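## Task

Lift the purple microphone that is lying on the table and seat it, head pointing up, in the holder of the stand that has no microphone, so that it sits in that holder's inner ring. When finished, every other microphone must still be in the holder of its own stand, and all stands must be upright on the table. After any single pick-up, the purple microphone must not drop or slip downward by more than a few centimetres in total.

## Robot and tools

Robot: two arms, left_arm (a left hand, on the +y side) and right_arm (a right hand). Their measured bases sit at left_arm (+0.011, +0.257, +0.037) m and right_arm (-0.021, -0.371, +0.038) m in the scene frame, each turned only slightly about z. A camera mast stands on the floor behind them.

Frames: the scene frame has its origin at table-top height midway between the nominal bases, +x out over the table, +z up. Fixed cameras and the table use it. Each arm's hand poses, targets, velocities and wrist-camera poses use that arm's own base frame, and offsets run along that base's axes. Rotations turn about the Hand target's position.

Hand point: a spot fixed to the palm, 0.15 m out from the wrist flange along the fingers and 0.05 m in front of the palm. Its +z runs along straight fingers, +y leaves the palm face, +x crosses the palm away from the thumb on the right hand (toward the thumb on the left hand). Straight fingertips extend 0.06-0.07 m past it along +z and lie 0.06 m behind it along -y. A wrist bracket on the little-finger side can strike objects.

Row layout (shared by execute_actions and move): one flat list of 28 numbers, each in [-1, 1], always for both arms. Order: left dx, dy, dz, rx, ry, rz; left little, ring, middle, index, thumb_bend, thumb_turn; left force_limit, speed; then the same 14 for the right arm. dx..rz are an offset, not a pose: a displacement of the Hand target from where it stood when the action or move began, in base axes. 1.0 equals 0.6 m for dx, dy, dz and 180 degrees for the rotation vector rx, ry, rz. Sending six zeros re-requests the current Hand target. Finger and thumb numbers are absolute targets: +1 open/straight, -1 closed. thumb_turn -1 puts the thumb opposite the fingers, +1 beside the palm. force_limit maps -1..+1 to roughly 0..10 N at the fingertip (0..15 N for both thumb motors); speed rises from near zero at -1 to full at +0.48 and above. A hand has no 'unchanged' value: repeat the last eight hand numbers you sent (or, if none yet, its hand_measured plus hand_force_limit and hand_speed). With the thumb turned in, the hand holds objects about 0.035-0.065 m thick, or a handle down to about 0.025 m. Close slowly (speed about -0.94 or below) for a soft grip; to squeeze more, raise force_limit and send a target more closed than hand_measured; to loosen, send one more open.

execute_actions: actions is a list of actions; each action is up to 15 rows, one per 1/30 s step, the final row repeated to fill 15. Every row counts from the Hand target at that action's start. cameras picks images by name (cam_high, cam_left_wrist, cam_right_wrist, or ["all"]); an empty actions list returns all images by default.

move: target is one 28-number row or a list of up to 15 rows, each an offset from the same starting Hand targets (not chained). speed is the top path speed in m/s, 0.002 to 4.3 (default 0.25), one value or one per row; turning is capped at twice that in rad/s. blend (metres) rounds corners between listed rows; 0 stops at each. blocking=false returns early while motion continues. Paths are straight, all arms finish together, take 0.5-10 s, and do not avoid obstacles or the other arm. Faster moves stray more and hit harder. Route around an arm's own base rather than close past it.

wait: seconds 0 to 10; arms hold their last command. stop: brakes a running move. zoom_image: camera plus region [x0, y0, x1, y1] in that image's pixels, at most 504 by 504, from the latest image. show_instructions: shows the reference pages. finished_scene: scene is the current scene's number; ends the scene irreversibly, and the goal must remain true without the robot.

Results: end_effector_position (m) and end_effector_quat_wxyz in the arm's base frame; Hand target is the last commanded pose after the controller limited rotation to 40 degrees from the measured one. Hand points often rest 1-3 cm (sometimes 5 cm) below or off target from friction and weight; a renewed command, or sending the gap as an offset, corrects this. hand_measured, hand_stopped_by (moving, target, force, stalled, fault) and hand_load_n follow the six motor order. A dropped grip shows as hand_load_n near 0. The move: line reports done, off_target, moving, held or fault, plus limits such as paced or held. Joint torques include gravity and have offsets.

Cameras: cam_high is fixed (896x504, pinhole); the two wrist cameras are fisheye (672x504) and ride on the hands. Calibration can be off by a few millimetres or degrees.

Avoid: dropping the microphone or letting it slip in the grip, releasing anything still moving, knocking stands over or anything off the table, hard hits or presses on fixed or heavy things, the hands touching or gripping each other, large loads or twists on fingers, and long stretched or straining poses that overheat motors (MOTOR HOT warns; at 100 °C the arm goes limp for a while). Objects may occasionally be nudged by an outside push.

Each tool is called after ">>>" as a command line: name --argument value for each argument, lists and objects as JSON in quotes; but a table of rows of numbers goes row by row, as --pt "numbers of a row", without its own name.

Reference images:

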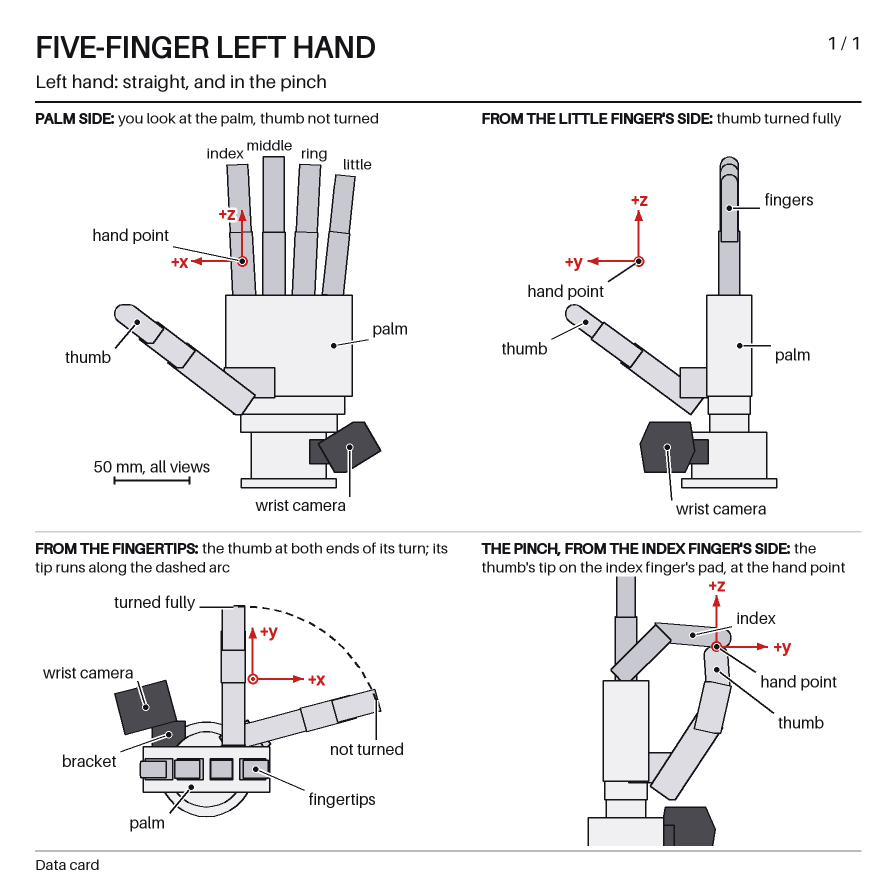

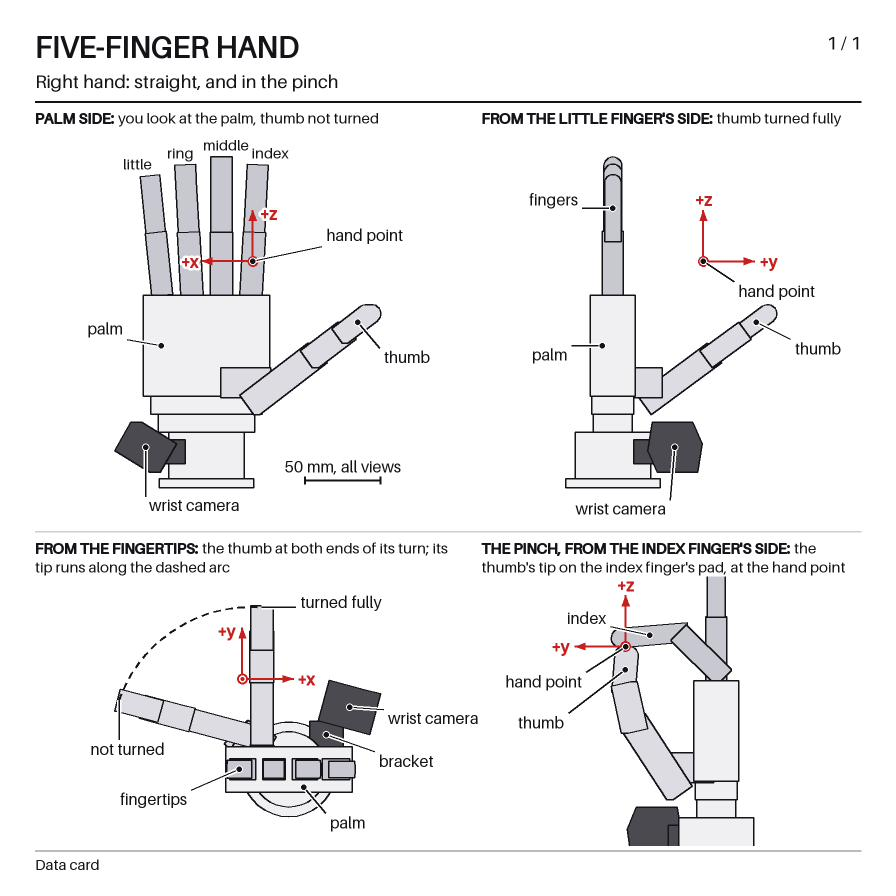

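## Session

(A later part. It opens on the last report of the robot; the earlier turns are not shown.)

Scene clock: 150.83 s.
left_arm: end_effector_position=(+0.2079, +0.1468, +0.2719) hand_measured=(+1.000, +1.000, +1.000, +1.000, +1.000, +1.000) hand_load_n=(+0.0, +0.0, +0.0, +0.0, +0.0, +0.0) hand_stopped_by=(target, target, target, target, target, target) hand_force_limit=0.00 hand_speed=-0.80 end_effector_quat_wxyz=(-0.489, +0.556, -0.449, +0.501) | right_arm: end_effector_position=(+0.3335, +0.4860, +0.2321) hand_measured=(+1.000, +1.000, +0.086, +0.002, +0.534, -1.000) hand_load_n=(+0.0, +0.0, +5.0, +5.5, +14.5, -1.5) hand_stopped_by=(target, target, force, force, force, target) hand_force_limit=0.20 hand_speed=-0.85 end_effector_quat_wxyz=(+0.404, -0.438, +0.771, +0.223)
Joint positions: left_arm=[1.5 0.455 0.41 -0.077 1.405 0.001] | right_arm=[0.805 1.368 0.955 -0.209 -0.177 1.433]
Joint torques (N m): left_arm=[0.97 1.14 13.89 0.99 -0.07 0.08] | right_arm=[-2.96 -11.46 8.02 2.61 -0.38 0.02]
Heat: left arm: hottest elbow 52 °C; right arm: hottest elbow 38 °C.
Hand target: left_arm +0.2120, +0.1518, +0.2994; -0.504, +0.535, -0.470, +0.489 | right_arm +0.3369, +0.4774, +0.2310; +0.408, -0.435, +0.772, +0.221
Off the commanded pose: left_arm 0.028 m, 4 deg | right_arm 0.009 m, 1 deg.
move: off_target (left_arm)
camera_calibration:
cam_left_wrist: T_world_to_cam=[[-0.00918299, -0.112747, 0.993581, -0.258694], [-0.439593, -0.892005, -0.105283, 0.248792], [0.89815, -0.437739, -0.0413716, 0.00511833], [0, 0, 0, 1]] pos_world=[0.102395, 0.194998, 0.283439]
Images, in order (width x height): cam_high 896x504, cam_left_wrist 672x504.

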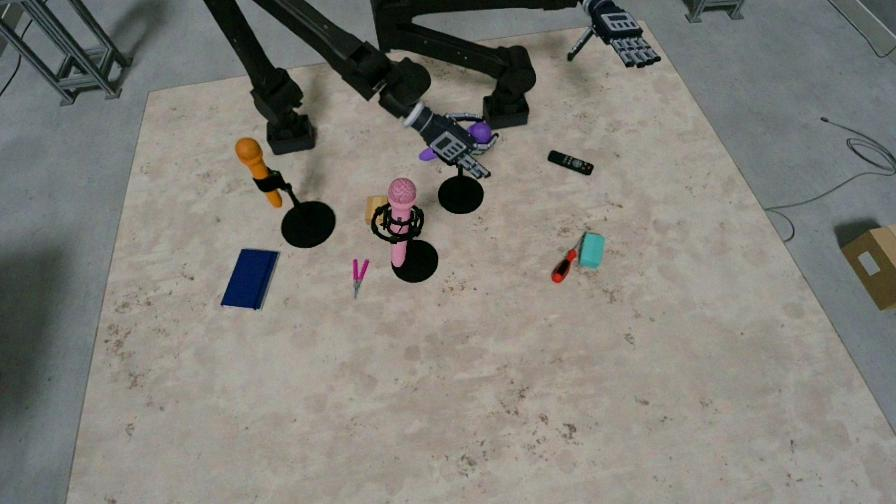

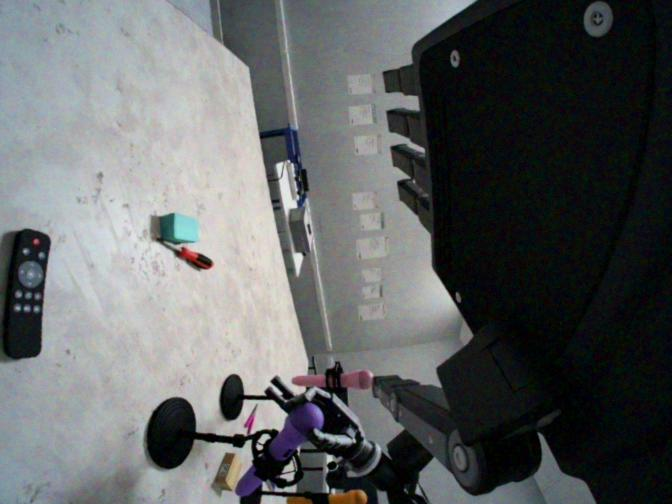

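>>> move --target '[0,0,0,0,0,0,1,1,1,1,1,1,0,-0.8,-0.0072,-0.03,-0.006,0,0,0,1,1,-0.2,-0.2,-0.2,-1,0.2,-0.85]' --speed 0.04 --cameras '["cam_high","cam_left_wrist","cam_right_wrist"]'

>>> zoom_image --camera "cam_high" --region '[410, 95, 510, 195]'

>>> zoom_image --camera "cam_left_wrist" --region '[220, 360, 380, 504]'

Scene clock: 151.90 s.
left_arm: end_effector_position=(+0.2079, +0.1468, +0.2719) hand_measured=(+1.000, +1.000, +1.000, +1.000, +1.000, +1.000) hand_load_n=(+0.0, +0.0, +0.0, +0.0, +0.0, +0.0) hand_stopped_by=(target, target, target, target, target, target) hand_force_limit=0.00 hand_speed=-0.80 end_effector_quat_wxyz=(-0.489, +0.556, -0.449, +0.501) | right_arm: end_effector_position=(+0.3300, +0.4689, +0.2338) hand_measured=(+1.000, +1.000, +0.086, +0.002, +0.534, -1.000) hand_load_n=(+0.0, +0.0, +5.5, +5.0, +13.5, -1.5) hand_stopped_by=(target, target, force, force, force, target) hand_force_limit=0.20 hand_speed=-0.85 end_effector_quat_wxyz=(+0.408, -0.436, +0.770, +0.227)
Joint positions: left_arm=[1.5 0.455 0.41 -0.077 1.405 0.001] | right_arm=[0.781 1.327 0.914 -0.201 -0.199 1.425]
Joint torques (N m): left_arm=[0.91 1.2 13.89 0.98 -0.07 0.08] | right_arm=[-2.14 -11.05 7.64 2.61 -0.32 -0.01]
Heat: left arm: hottest elbow 52 °C; right arm: hottest elbow 38 °C.
Hand target: left_arm +0.2120, +0.1518, +0.2994; -0.504, +0.535, -0.470, +0.489 | right_arm +0.3327, +0.4594, +0.2274; +0.408, -0.435, +0.772, +0.221
Off the commanded pose: left_arm 0.028 m, 4 deg | right_arm 0.012 m, 1 deg.
move: off_target (left_arm, right_arm)
camera_calibration:
cam_left_wrist: T_world_to_cam=[[-0.00918299, -0.112747, 0.993581, -0.258694], [-0.439593, -0.892005, -0.105283, 0.248792], [0.89815, -0.437739, -0.0413716, 0.00511833], [0, 0, 0, 1]] pos_world=[0.102395, 0.194998, 0.283439]
cam_right_wrist: T_world_to_cam=[[-0.873247, 0.444741, -0.199112, 0.131357], [-0.136291, 0.169388, 0.97608, -0.260317], [0.46783, 0.879496, -0.0873028, -0.432221], [0, 0, 0, 1]] pos_world=[0.281434, 0.365811, 0.242511]

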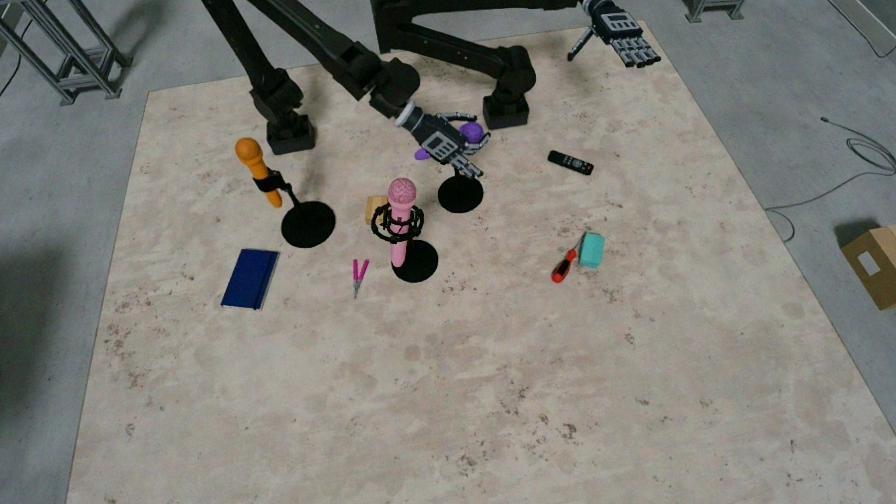

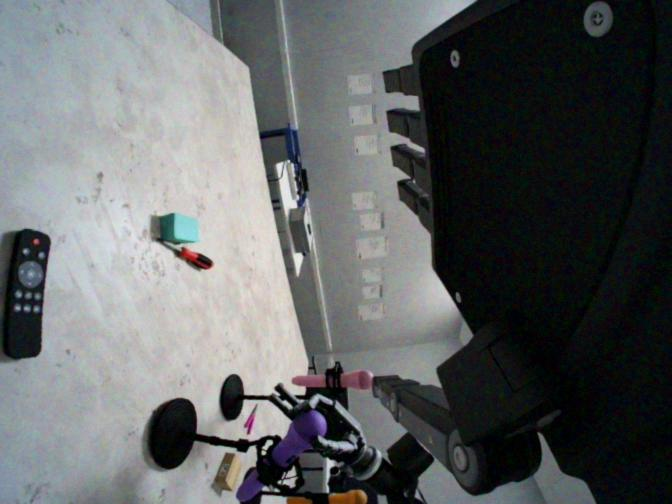

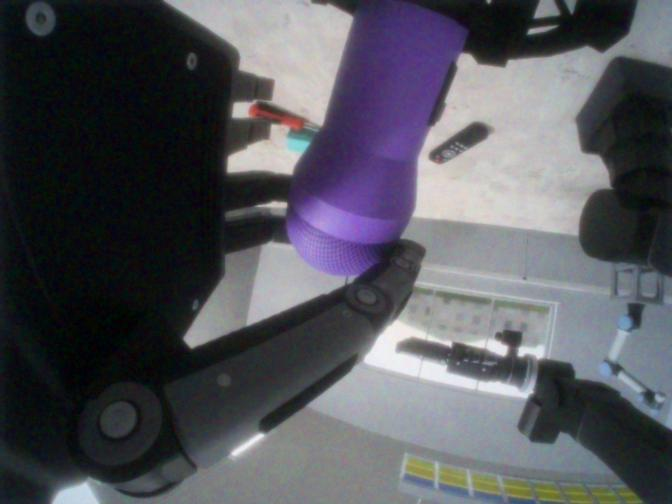

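Scaled by 5.040 from the camera's 896x504 image, which has a finer 1280x720 frame.

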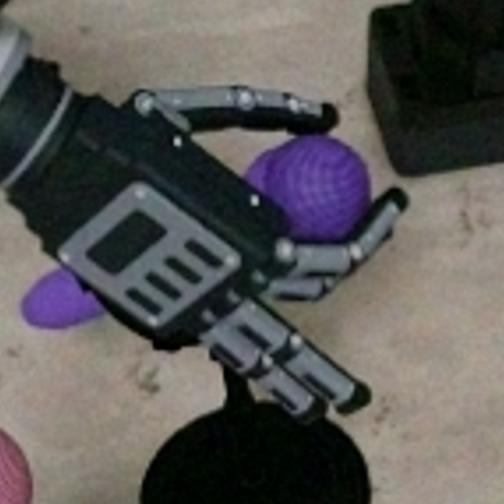

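Scaled by 3.150 from the camera's 672x504 image, which has a finer 960x720 frame.

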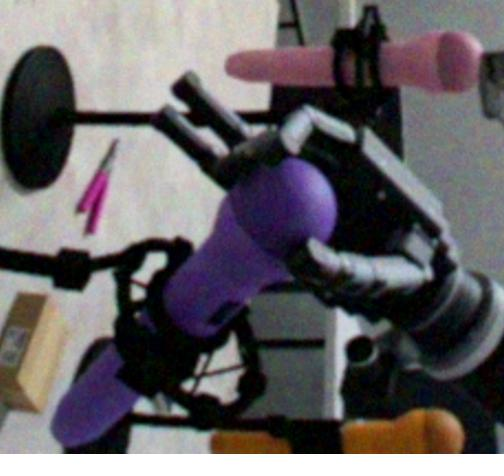

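>>> zoom_image --camera "cam_right_wrist" --region '[280, 0, 672, 130]'

>>> zoom_image --camera "cam_left_wrist" --region '[235, 425, 330, 504]'

Scaled by 1.286 from the camera's 672x504 image, which has a finer 960x720 frame.

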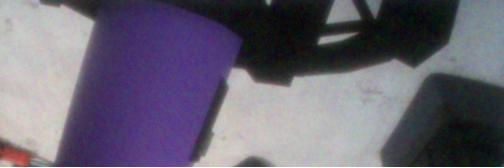

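Scaled by 5.305 from the camera's 672x504 image, which has a finer 960x720 frame.

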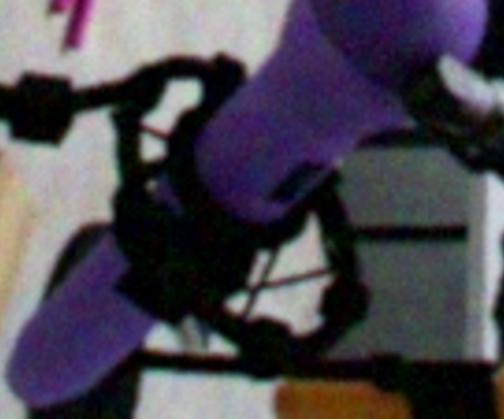

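>>> move --target '[0,0,0,0,0,0,1,1,1,1,1,1,0,-0.8,-0.002,0.0407,0.0133,0,0,0,1,1,-0.2,-0.2,-0.2,-1,0.2,-0.85]' --speed 0.05 --cameras '["cam_high","cam_left_wrist"]'

>>> zoom_image --camera "cam_high" --region '[410, 95, 510, 195]'

>>> zoom_image --camera "cam_left_wrist" --region '[220, 360, 380, 504]'

Scene clock: 153.73 s.
left_arm: end_effector_position=(+0.2079, +0.1468, +0.2719) hand_measured=(+1.000, +1.000, +1.000, +1.000, +1.000, +1.000) hand_load_n=(+0.0, +0.0, +0.0, +0.0, +0.0, +0.0) hand_stopped_by=(target, target, target, target, target, target) hand_force_limit=0.00 hand_speed=-0.80 end_effector_quat_wxyz=(-0.489, +0.556, -0.449, +0.501) | right_arm: end_effector_position=(+0.3287, +0.4719, +0.2324) hand_measured=(+1.000, +1.000, +0.086, +0.002, +0.534, -1.000) hand_load_n=(+0.0, +0.0, +5.5, +5.5, +13.5, +0.0) hand_stopped_by=(target, target, force, force, force, target) hand_force_limit=0.20 hand_speed=-0.85 end_effector_quat_wxyz=(+0.410, -0.432, +0.773, +0.220)
Joint positions: left_arm=[1.5 0.455 0.41 -0.077 1.405 0.001] | right_arm=[0.796 1.327 0.913 -0.201 -0.169 1.436]
Joint torques (N m): left_arm=[0.91 1.2 13.9 0.98 -0.07 0.08] | right_arm=[-0.15 -7.53 11.78 2.14 -0.03 0.13]
Heat: left arm: hottest elbow 52 °C; right arm: hottest elbow 38 °C.
Hand target: left_arm +0.2120, +0.1518, +0.2994; -0.504, +0.535, -0.470, +0.489 | right_arm +0.3313, +0.4838, +0.2353; +0.408, -0.435, +0.772, +0.221
Off the commanded pose: left_arm 0.028 m, 4 deg | right_arm 0.013 m, 0 deg.
move: off_target (left_arm, right_arm)
camera_calibration:
cam_left_wrist: T_world_to_cam=[[-0.00918299, -0.112747, 0.993581, -0.258694], [-0.439593, -0.892005, -0.105283, 0.248792], [0.89815, -0.437739, -0.0413716, 0.00511833], [0, 0, 0, 1]] pos_world=[0.102395, 0.194998, 0.283439]
Images, in order (width x height): cam_high 896x504, cam_left_wrist 672x504.

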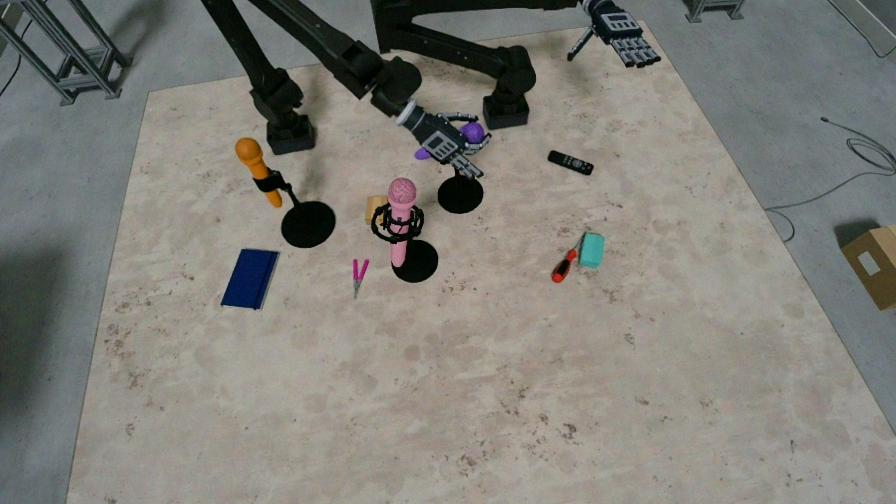

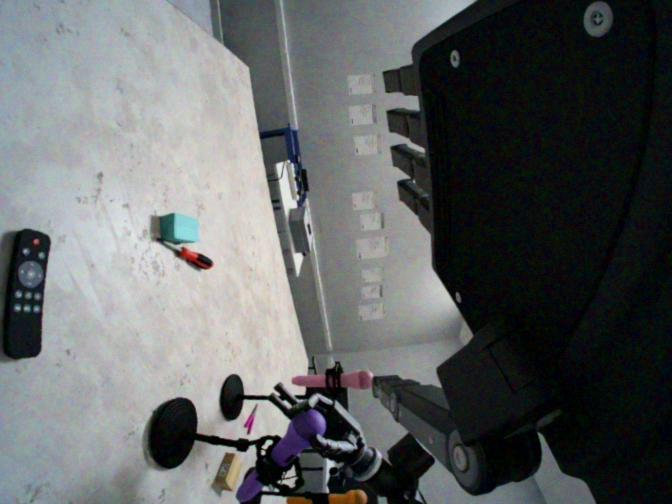

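Scaled by 5.040 from the camera's 896x504 image, which has a finer 1280x720 frame.

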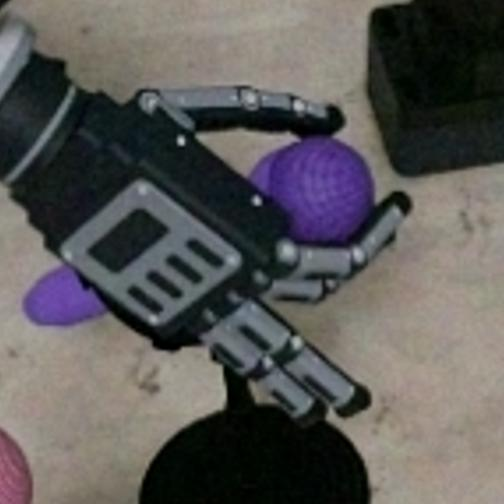

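Scaled by 3.150 from the camera's 672x504 image, which has a finer 960x720 frame.

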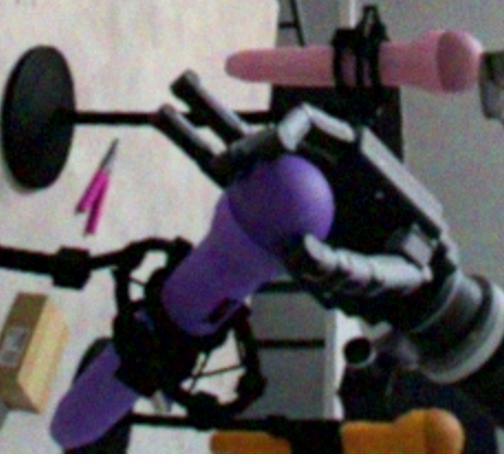

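>>> move --target '[0,0,0,0,0,0,1,1,1,1,1,1,0,-0.8,0.0073,0.025,0.0277,0,0,0,1,1,-0.2,-0.2,-0.2,-1,0.2,-0.85]' --speed 0.05 --cameras '["cam_high","cam_left_wrist"]'

>>> zoom_image --camera "cam_high" --region '[410, 95, 510, 195]'

>>> zoom_image --camera "cam_left_wrist" --region '[220, 360, 380, 504]'

Scene clock: 154.93 s.
left_arm: end_effector_position=(+0.2079, +0.1468, +0.2719) hand_measured=(+1.000, +1.000, +1.000, +1.000, +1.000, +1.000) hand_load_n=(+0.0, +0.0, +0.0, +0.0, +0.0, +0.0) hand_stopped_by=(target, target, target, target, target, target) hand_force_limit=0.00 hand_speed=-0.80 end_effector_quat_wxyz=(-0.489, +0.556, -0.449, +0.501) | right_arm: end_effector_position=(+0.3323, +0.4809, +0.2350) hand_measured=(+1.000, +1.000, +0.086, +0.002, +0.534, -1.000) hand_load_n=(-0.5, +0.0, +6.5, +3.5, +13.0, -3.5) hand_stopped_by=(target, target, force, force, force, target) hand_force_limit=0.20 hand_speed=-0.85 end_effector_quat_wxyz=(+0.403, -0.434, +0.778, +0.212)
Joint positions: left_arm=[1.5 0.455 0.41 -0.077 1.405 0.001] | right_arm=[0.809 1.348 0.956 -0.242 -0.15 1.438]
Joint torques (N m): left_arm=[0.97 1.2 13.89 0.99 -0.07 0.08] | right_arm=[1.2 -9.05 13.67 2.04 -0.2 0.28]
Heat: left arm: hottest elbow 52 °C; right arm: hottest elbow 38 °C.
Hand target: left_arm +0.2120, +0.1518, +0.2994; -0.504, +0.535, -0.470, +0.489 | right_arm +0.3357, +0.4988, +0.2522; +0.408, -0.435, +0.771, +0.221
Off the commanded pose: left_arm 0.028 m, 4 deg | right_arm 0.025 m, 1 deg.
move: off_target (left_arm, right_arm)
camera_calibration:
cam_left_wrist: T_world_to_cam=[[-0.00918299, -0.112747, 0.993581, -0.258694], [-0.439593, -0.892005, -0.105283, 0.248792], [0.89815, -0.437739, -0.0413716, 0.00511833], [0, 0, 0, 1]] pos_world=[0.102395, 0.194998, 0.283439]
Images, in order (width x height): cam_high 896x504, cam_left_wrist 672x504.

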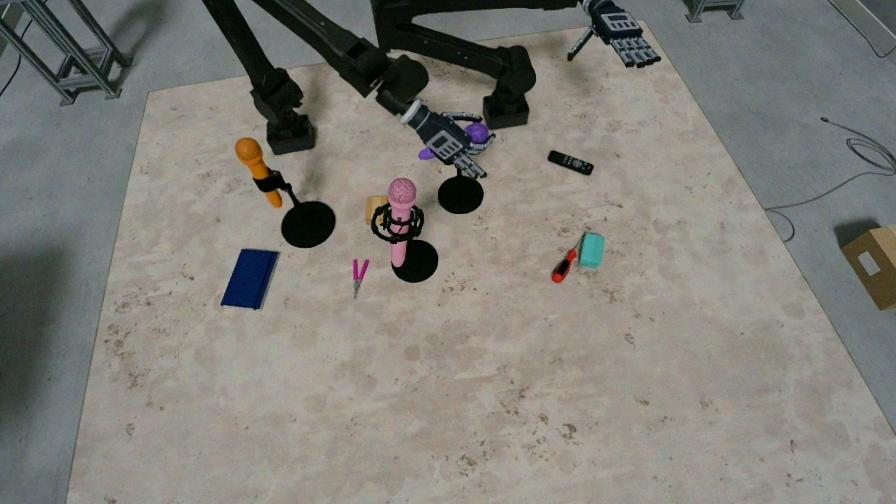

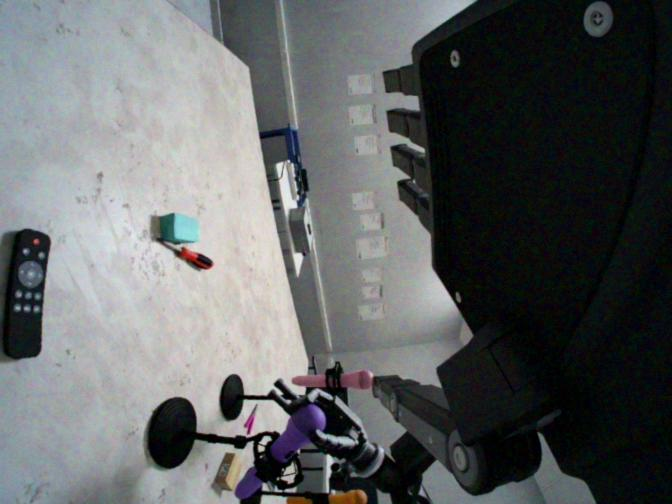

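Scaled by 5.040 from the camera's 896x504 image, which has a finer 1280x720 frame.

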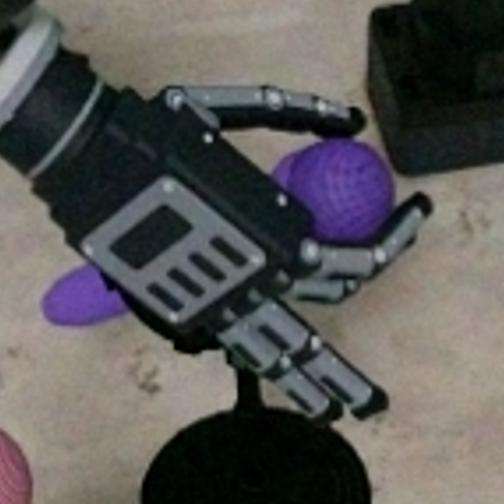

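Scaled by 3.150 from the camera's 672x504 image, which has a finer 960x720 frame.

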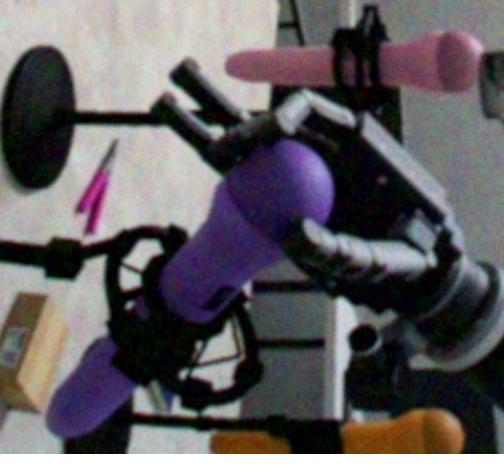

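>>> move --target '[0,0,0,0,0,0,1,1,1,1,1,1,0,-0.8,0.0065,0.0095,0.004,0,0,0,1,1,-0.2,-0.2,-0.2,-1,0.2,-0.85]' --speed 0.05 --cameras '["cam_high","cam_left_wrist"]'

>>> zoom_image --camera "cam_high" --region '[410, 95, 510, 195]'

>>> zoom_image --camera "cam_left_wrist" --region '[130, 360, 330, 504]'

Scene clock: 155.90 s.
left_arm: end_effector_position=(+0.2079, +0.1468, +0.2719) hand_measured=(+1.000, +1.000, +1.000, +1.000, +1.000, +1.000) hand_load_n=(+0.0, +0.0, +0.0, +0.0, +0.0, +0.0) hand_stopped_by=(target, target, target, target, target, target) hand_force_limit=0.00 hand_speed=-0.80 end_effector_quat_wxyz=(-0.489, +0.556, -0.449, +0.501) | right_arm: end_effector_position=(+0.3355, +0.4857, +0.2347) hand_measured=(+1.000, +1.000, +0.086, +0.002, +0.534, -1.000) hand_load_n=(+0.0, +0.0, +6.0, +3.5, +13.0, -3.0) hand_stopped_by=(target, target, force, force, force, target) hand_force_limit=0.20 hand_speed=-0.85 end_effector_quat_wxyz=(+0.400, -0.435, +0.779, +0.211)
Joint positions: left_arm=[1.5 0.455 0.41 -0.077 1.405 0.001] | right_arm=[0.811 1.364 0.974 -0.25 -0.148 1.438]
Joint torques (N m): left_arm=[0.97 1.2 13.9 0.98 -0.07 0.08] | right_arm=[-0.26 -9.35 13.71 1.87 -0.27 0.2]
Heat: left arm: hottest elbow 52 °C; right arm: hottest elbow 38 °C.
Hand target: left_arm +0.2120, +0.1518, +0.2994; -0.504, +0.535, -0.470, +0.489 | right_arm +0.3397, +0.5045, +0.2544; +0.408, -0.435, +0.772, +0.221
Off the commanded pose: left_arm 0.028 m, 4 deg | right_arm 0.028 m, 2 deg.
move: off_target (left_arm, right_arm)
camera_calibration:
cam_left_wrist: T_world_to_cam=[[-0.00918299, -0.112747, 0.993581, -0.258694], [-0.439593, -0.892005, -0.105283, 0.248792], [0.89815, -0.437739, -0.0413716, 0.00511833], [0, 0, 0, 1]] pos_world=[0.102395, 0.194998, 0.283439]
Images, in order (width x height): cam_high 896x504, cam_left_wrist 672x504.

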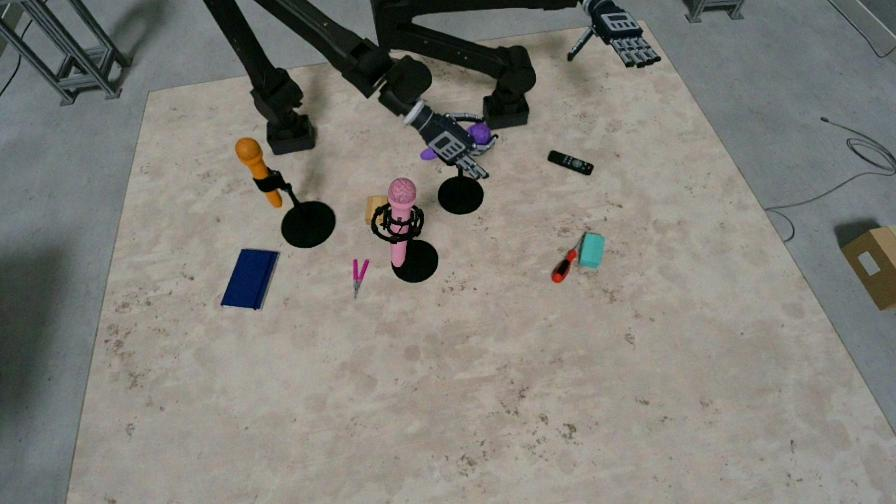

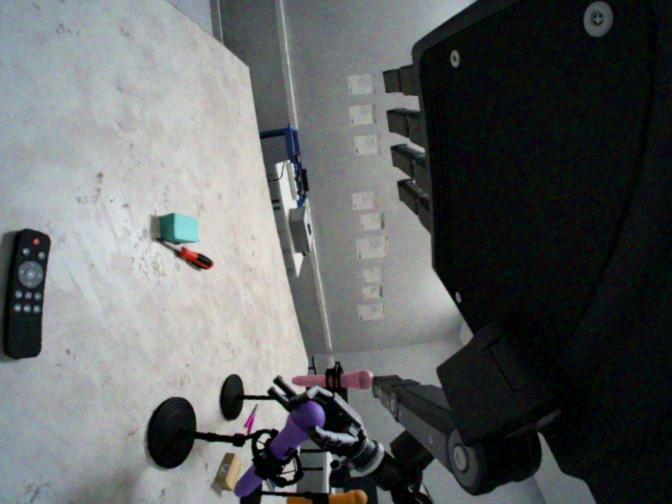

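Scaled by 5.040 from the camera's 896x504 image, which has a finer 1280x720 frame.

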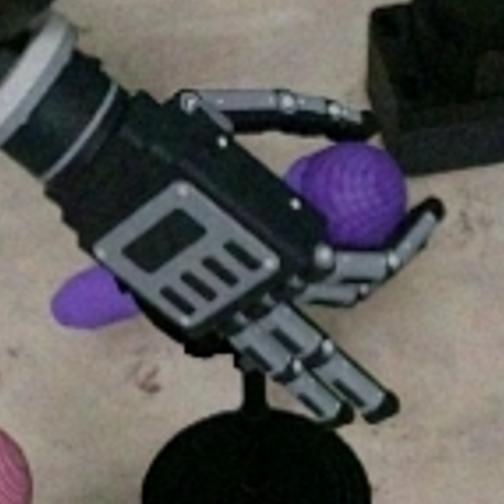

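Scaled by 2.520 from the camera's 672x504 image, which has a finer 960x720 frame.

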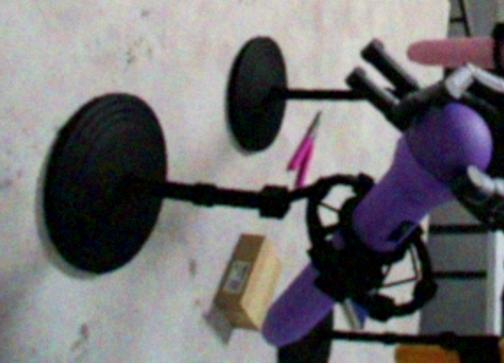

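>>> move --target '[0,0,0,0,0,0,1,1,1,1,1,1,0,-0.8,-0.0245,-0.037,-0.026,0,0,0,1,1,-0.2,-0.2,-0.2,-1,0.2,-0.85]' --speed 0.05 --cameras '["cam_high","cam_left_wrist"]'

>>> zoom_image --camera "cam_high" --region '[410, 95, 510, 195]'

>>> zoom_image --camera "cam_left_wrist" --region '[130, 360, 330, 504]'

Scene clock: 157.80 s.
left_arm: end_effector_position=(+0.2079, +0.1468, +0.2719) hand_measured=(+1.000, +1.000, +1.000, +1.000, +1.000, +1.000) hand_load_n=(+0.0, +0.0, +0.0, +0.0, +0.0, -0.5) hand_stopped_by=(target, target, target, target, target, target) hand_force_limit=0.00 hand_speed=-0.80 end_effector_quat_wxyz=(-0.489, +0.556, -0.449, +0.501) | right_arm: end_effector_position=(+0.3318, +0.4828, +0.2358) hand_measured=(+1.000, +1.000, +0.086, +0.002, +0.534, -1.000) hand_load_n=(+0.0, +0.0, +6.5, +3.5, +12.5, -3.0) hand_stopped_by=(target, target, force, force, force, target) hand_force_limit=0.20 hand_speed=-0.85 end_effector_quat_wxyz=(+0.406, -0.434, +0.775, +0.215)
Joint positions: left_arm=[1.5 0.455 0.41 -0.077 1.405 0.001] | right_arm=[0.811 1.35 0.954 -0.23 -0.152 1.438]
Joint torques (N m): left_arm=[0.97 1.2 13.9 0.98 -0.07 0.08] | right_arm=[-0.5 -11.63 8.05 2.81 -0.46 0.13]
Heat: left arm: hottest elbow 52 °C; right arm: hottest elbow 38 °C.
Hand target: left_arm +0.2120, +0.1518, +0.2994; -0.504, +0.535, -0.470, +0.489 | right_arm +0.3250, +0.4823, +0.2391; +0.408, -0.435, +0.771, +0.221
Off the commanded pose: left_arm 0.028 m, 4 deg | right_arm 0.007 m, 1 deg.
move: off_target (left_arm)
camera_calibration:
cam_left_wrist: T_world_to_cam=[[-0.00918299, -0.112747, 0.993581, -0.258694], [-0.439593, -0.892005, -0.105283, 0.248792], [0.89815, -0.437739, -0.0413716, 0.00511833], [0, 0, 0, 1]] pos_world=[0.102395, 0.194998, 0.283439]
Images, in order (width x height): cam_high 896x504, cam_left_wrist 672x504.

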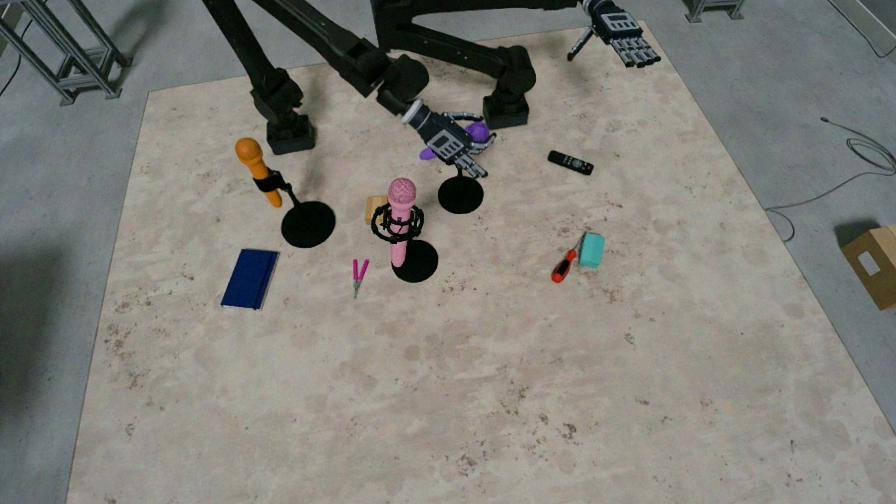

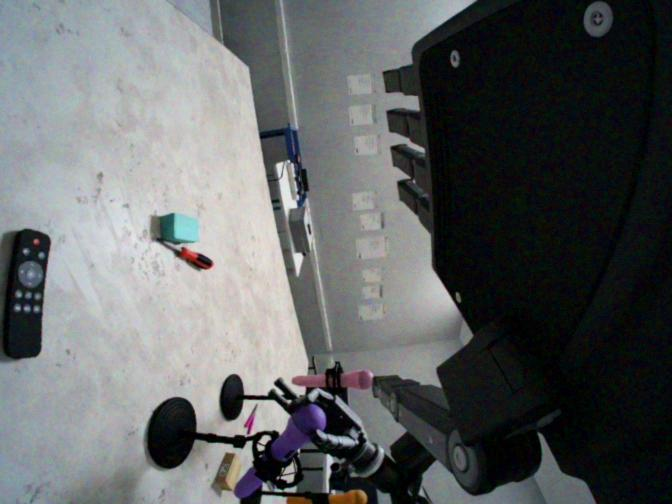

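Scaled by 5.040 from the camera's 896x504 image, which has a finer 1280x720 frame.

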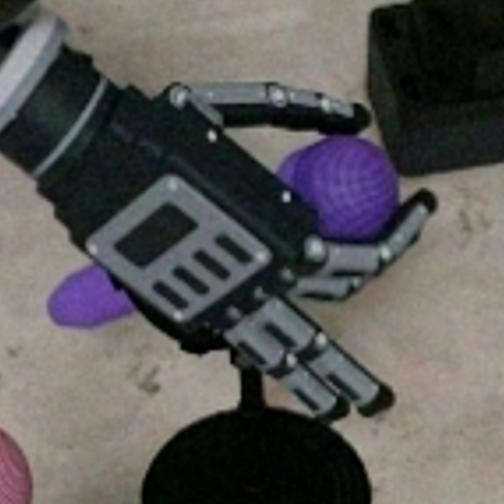

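Scaled by 2.520 from the camera's 672x504 image, which has a finer 960x720 frame.

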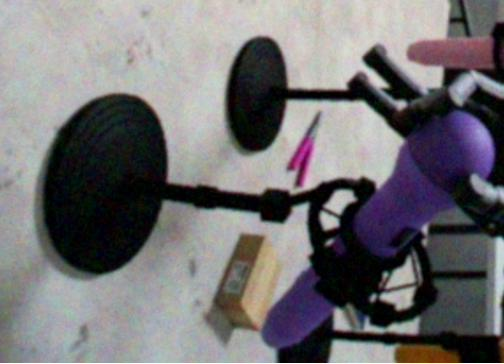

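>>> move --target '[0,0,0,0,0,0,1,1,1,1,1,1,0,-0.8,-0.0068,-0.0108,-0.018,0,0,0,1,1,-0.2,-0.2,-0.2,-1,0.2,-0.85]' --speed 0.05 --cameras '["cam_high","cam_left_wrist"]'

>>> zoom_image --camera "cam_high" --region '[410, 95, 510, 195]'

>>> zoom_image --camera "cam_left_wrist" --region '[130, 360, 330, 504]'

Scene clock: 158.83 s.
left_arm: end_effector_position=(+0.2079, +0.1468, +0.2719) hand_measured=(+1.000, +1.000, +1.000, +1.000, +1.000, +1.000) hand_load_n=(+0.0, +0.0, +0.0, +0.0, +0.0, -0.5) hand_stopped_by=(target, target, target, target, target, target) hand_force_limit=0.00 hand_speed=-0.80 end_effector_quat_wxyz=(-0.489, +0.556, -0.449, +0.501) | right_arm: end_effector_position=(+0.3269, +0.4788, +0.2338) hand_measured=(+1.000, +1.000, +0.086, +0.002, +0.534, -1.000) hand_load_n=(+0.0, +0.0, +5.5, +5.0, +12.5, -1.0) hand_stopped_by=(target, target, force, force, force, target) hand_force_limit=0.20 hand_speed=-0.85 end_effector_quat_wxyz=(+0.412, -0.434, +0.770, +0.219)
Joint positions: left_arm=[1.5 0.455 0.41 -0.077 1.405 0.001] | right_arm=[0.811 1.335 0.922 -0.195 -0.156 1.438]
Joint torques (N m): left_arm=[0.97 1.2 13.9 0.98 -0.07 0.08] | right_arm=[-0.09 -11.63 8.02 2.28 -0.36 0.16]
Heat: left arm: hottest elbow 52 °C; right arm: hottest elbow 38 °C.
Hand target: left_arm +0.2120, +0.1518, +0.2994; -0.504, +0.535, -0.470, +0.489 | right_arm +0.3209, +0.4758, +0.2281; +0.408, -0.435, +0.771, +0.221
Off the commanded pose: left_arm 0.028 m, 4 deg | right_arm 0.009 m, 1 deg.
move: off_target (left_arm)
camera_calibration:
cam_left_wrist: T_world_to_cam=[[-0.00918299, -0.112747, 0.993581, -0.258694], [-0.439593, -0.892005, -0.105283, 0.248792], [0.89815, -0.437739, -0.0413716, 0.00511833], [0, 0, 0, 1]] pos_world=[0.102395, 0.194998, 0.283439]
Images, in order (width x height): cam_high 896x504, cam_left_wrist 672x504.

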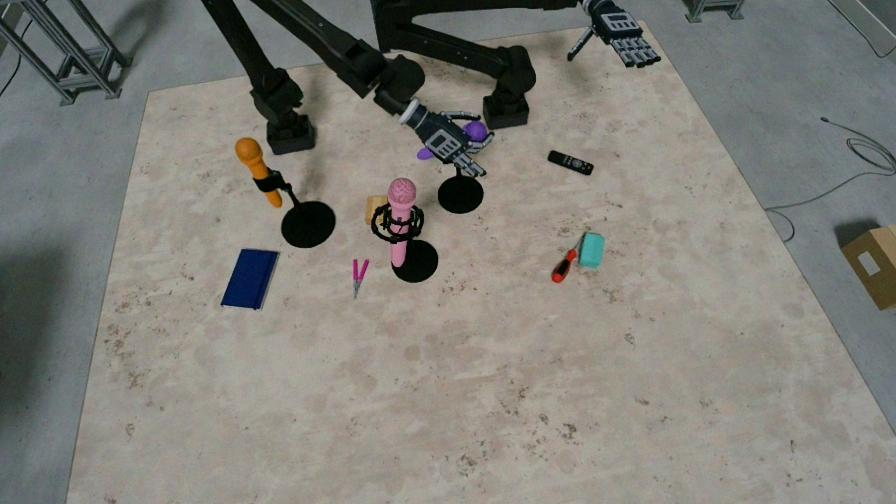

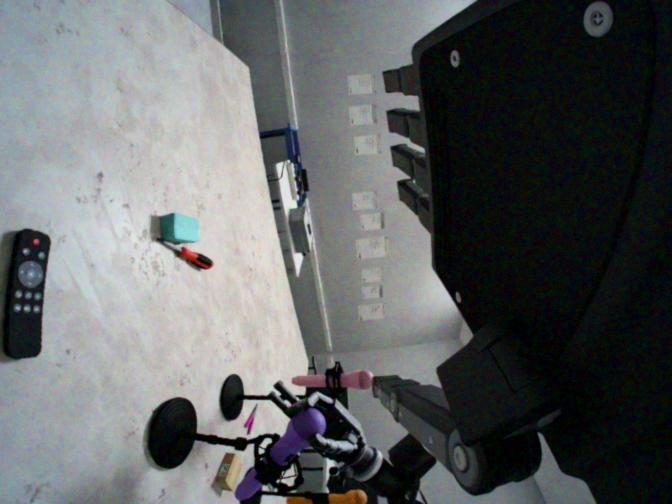

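Scaled by 5.040 from the camera's 896x504 image, which has a finer 1280x720 frame.

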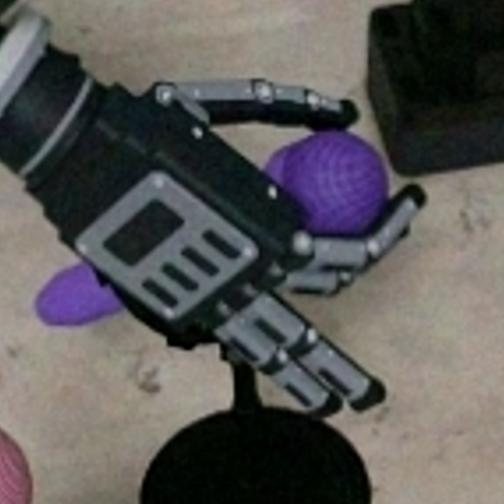

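Scaled by 2.520 from the camera's 672x504 image, which has a finer 960x720 frame.

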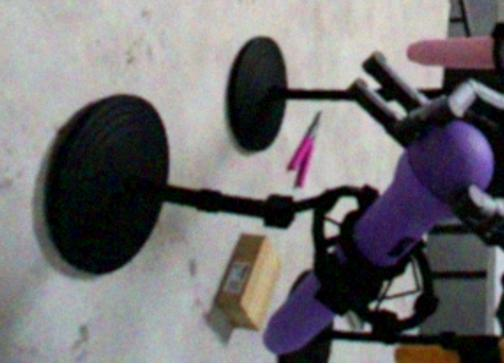

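>>> move --target '[0,0,0,0,0,0,1,1,1,1,1,1,0,-0.8,0.0313,0.0488,0.0445,0,0,0,1,1,-0.2,-0.2,-0.2,-1,0.2,-0.85]' --speed 0.06 --cameras '["cam_high","cam_left_wrist"]'

>>> zoom_image --camera "cam_high" --region '[410, 95, 510, 195]'

>>> zoom_image --camera "cam_left_wrist" --region '[130, 360, 330, 504]'

Scene clock: 160.20 s.
left_arm: end_effector_position=(+0.2079, +0.1468, +0.2719) hand_measured=(+1.000, +1.000, +1.000, +1.000, +1.000, +1.000) hand_load_n=(+0.0, +0.0, +0.0, +0.0, +0.0, -0.5) hand_stopped_by=(target, target, target, target, target, target) hand_force_limit=0.00 hand_speed=-0.80 end_effector_quat_wxyz=(-0.489, +0.556, -0.449, +0.501) | right_arm: end_effector_position=(+0.3354, +0.4863, +0.2347) hand_measured=(+1.000, +1.000, +0.086, +0.002, +0.534, -1.000) hand_load_n=(+0.0, +0.0, +6.0, +3.5, +12.5, -3.0) hand_stopped_by=(target, target, force, force, force, target) hand_force_limit=0.20 hand_speed=-0.85 end_effector_quat_wxyz=(+0.400, -0.435, +0.779, +0.211)
Joint positions: left_arm=[1.5 0.455 0.41 -0.077 1.405 0.001] | right_arm=[0.812 1.365 0.976 -0.251 -0.147 1.438]
Joint torques (N m): left_arm=[0.91 1.2 13.89 0.99 -0.07 0.08] | right_arm=[0.38 -9.82 13.79 2.09 -0.19 0.21]
Heat: left arm: hottest elbow 52 °C; right arm: hottest elbow 38 °C.
Hand target: left_arm +0.2120, +0.1518, +0.2994; -0.504, +0.535, -0.470, +0.489 | right_arm +0.3396, +0.5051, +0.2549; +0.408, -0.435, +0.771, +0.221
Off the commanded pose: left_arm 0.028 m, 4 deg | right_arm 0.028 m, 2 deg.
move: off_target (left_arm, right_arm)
camera_calibration:
cam_left_wrist: T_world_to_cam=[[-0.00918299, -0.112747, 0.993581, -0.258694], [-0.439593, -0.892005, -0.105283, 0.248792], [0.89815, -0.437739, -0.0413716, 0.00511833], [0, 0, 0, 1]] pos_world=[0.102395, 0.194998, 0.283439]
Images, in order (width x height): cam_high 896x504, cam_left_wrist 672x504.

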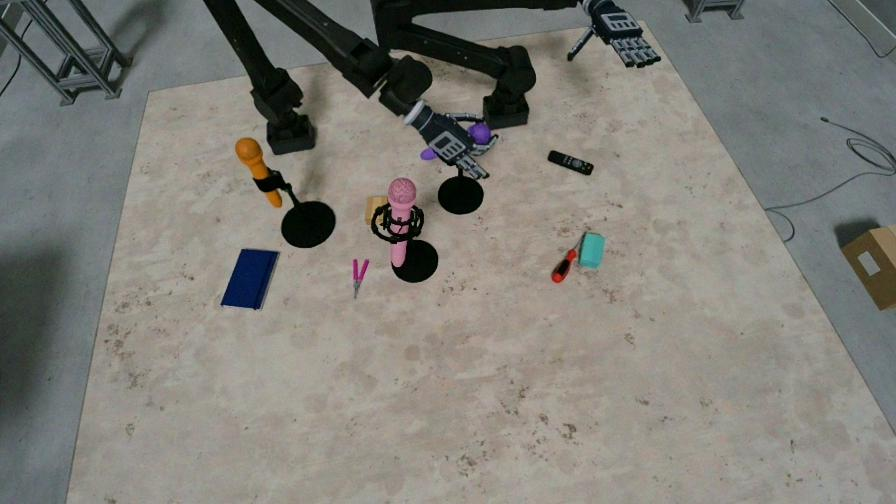

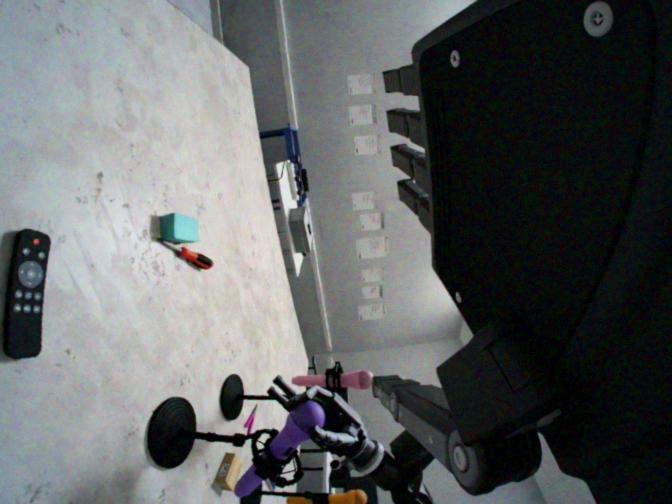

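Scaled by 5.040 from the camera's 896x504 image, which has a finer 1280x720 frame.

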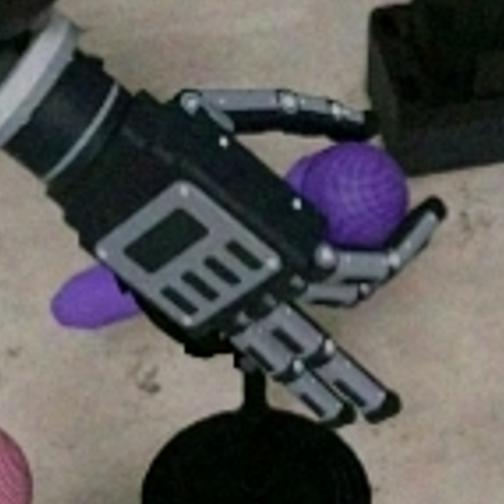

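Scaled by 2.520 from the camera's 672x504 image, which has a finer 960x720 frame.

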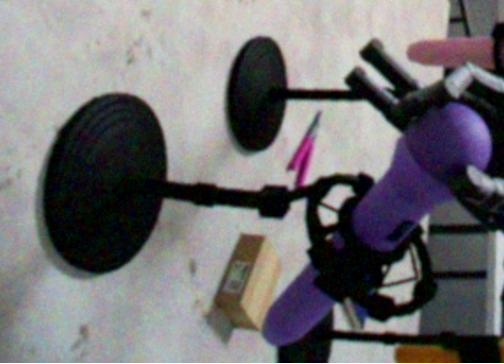

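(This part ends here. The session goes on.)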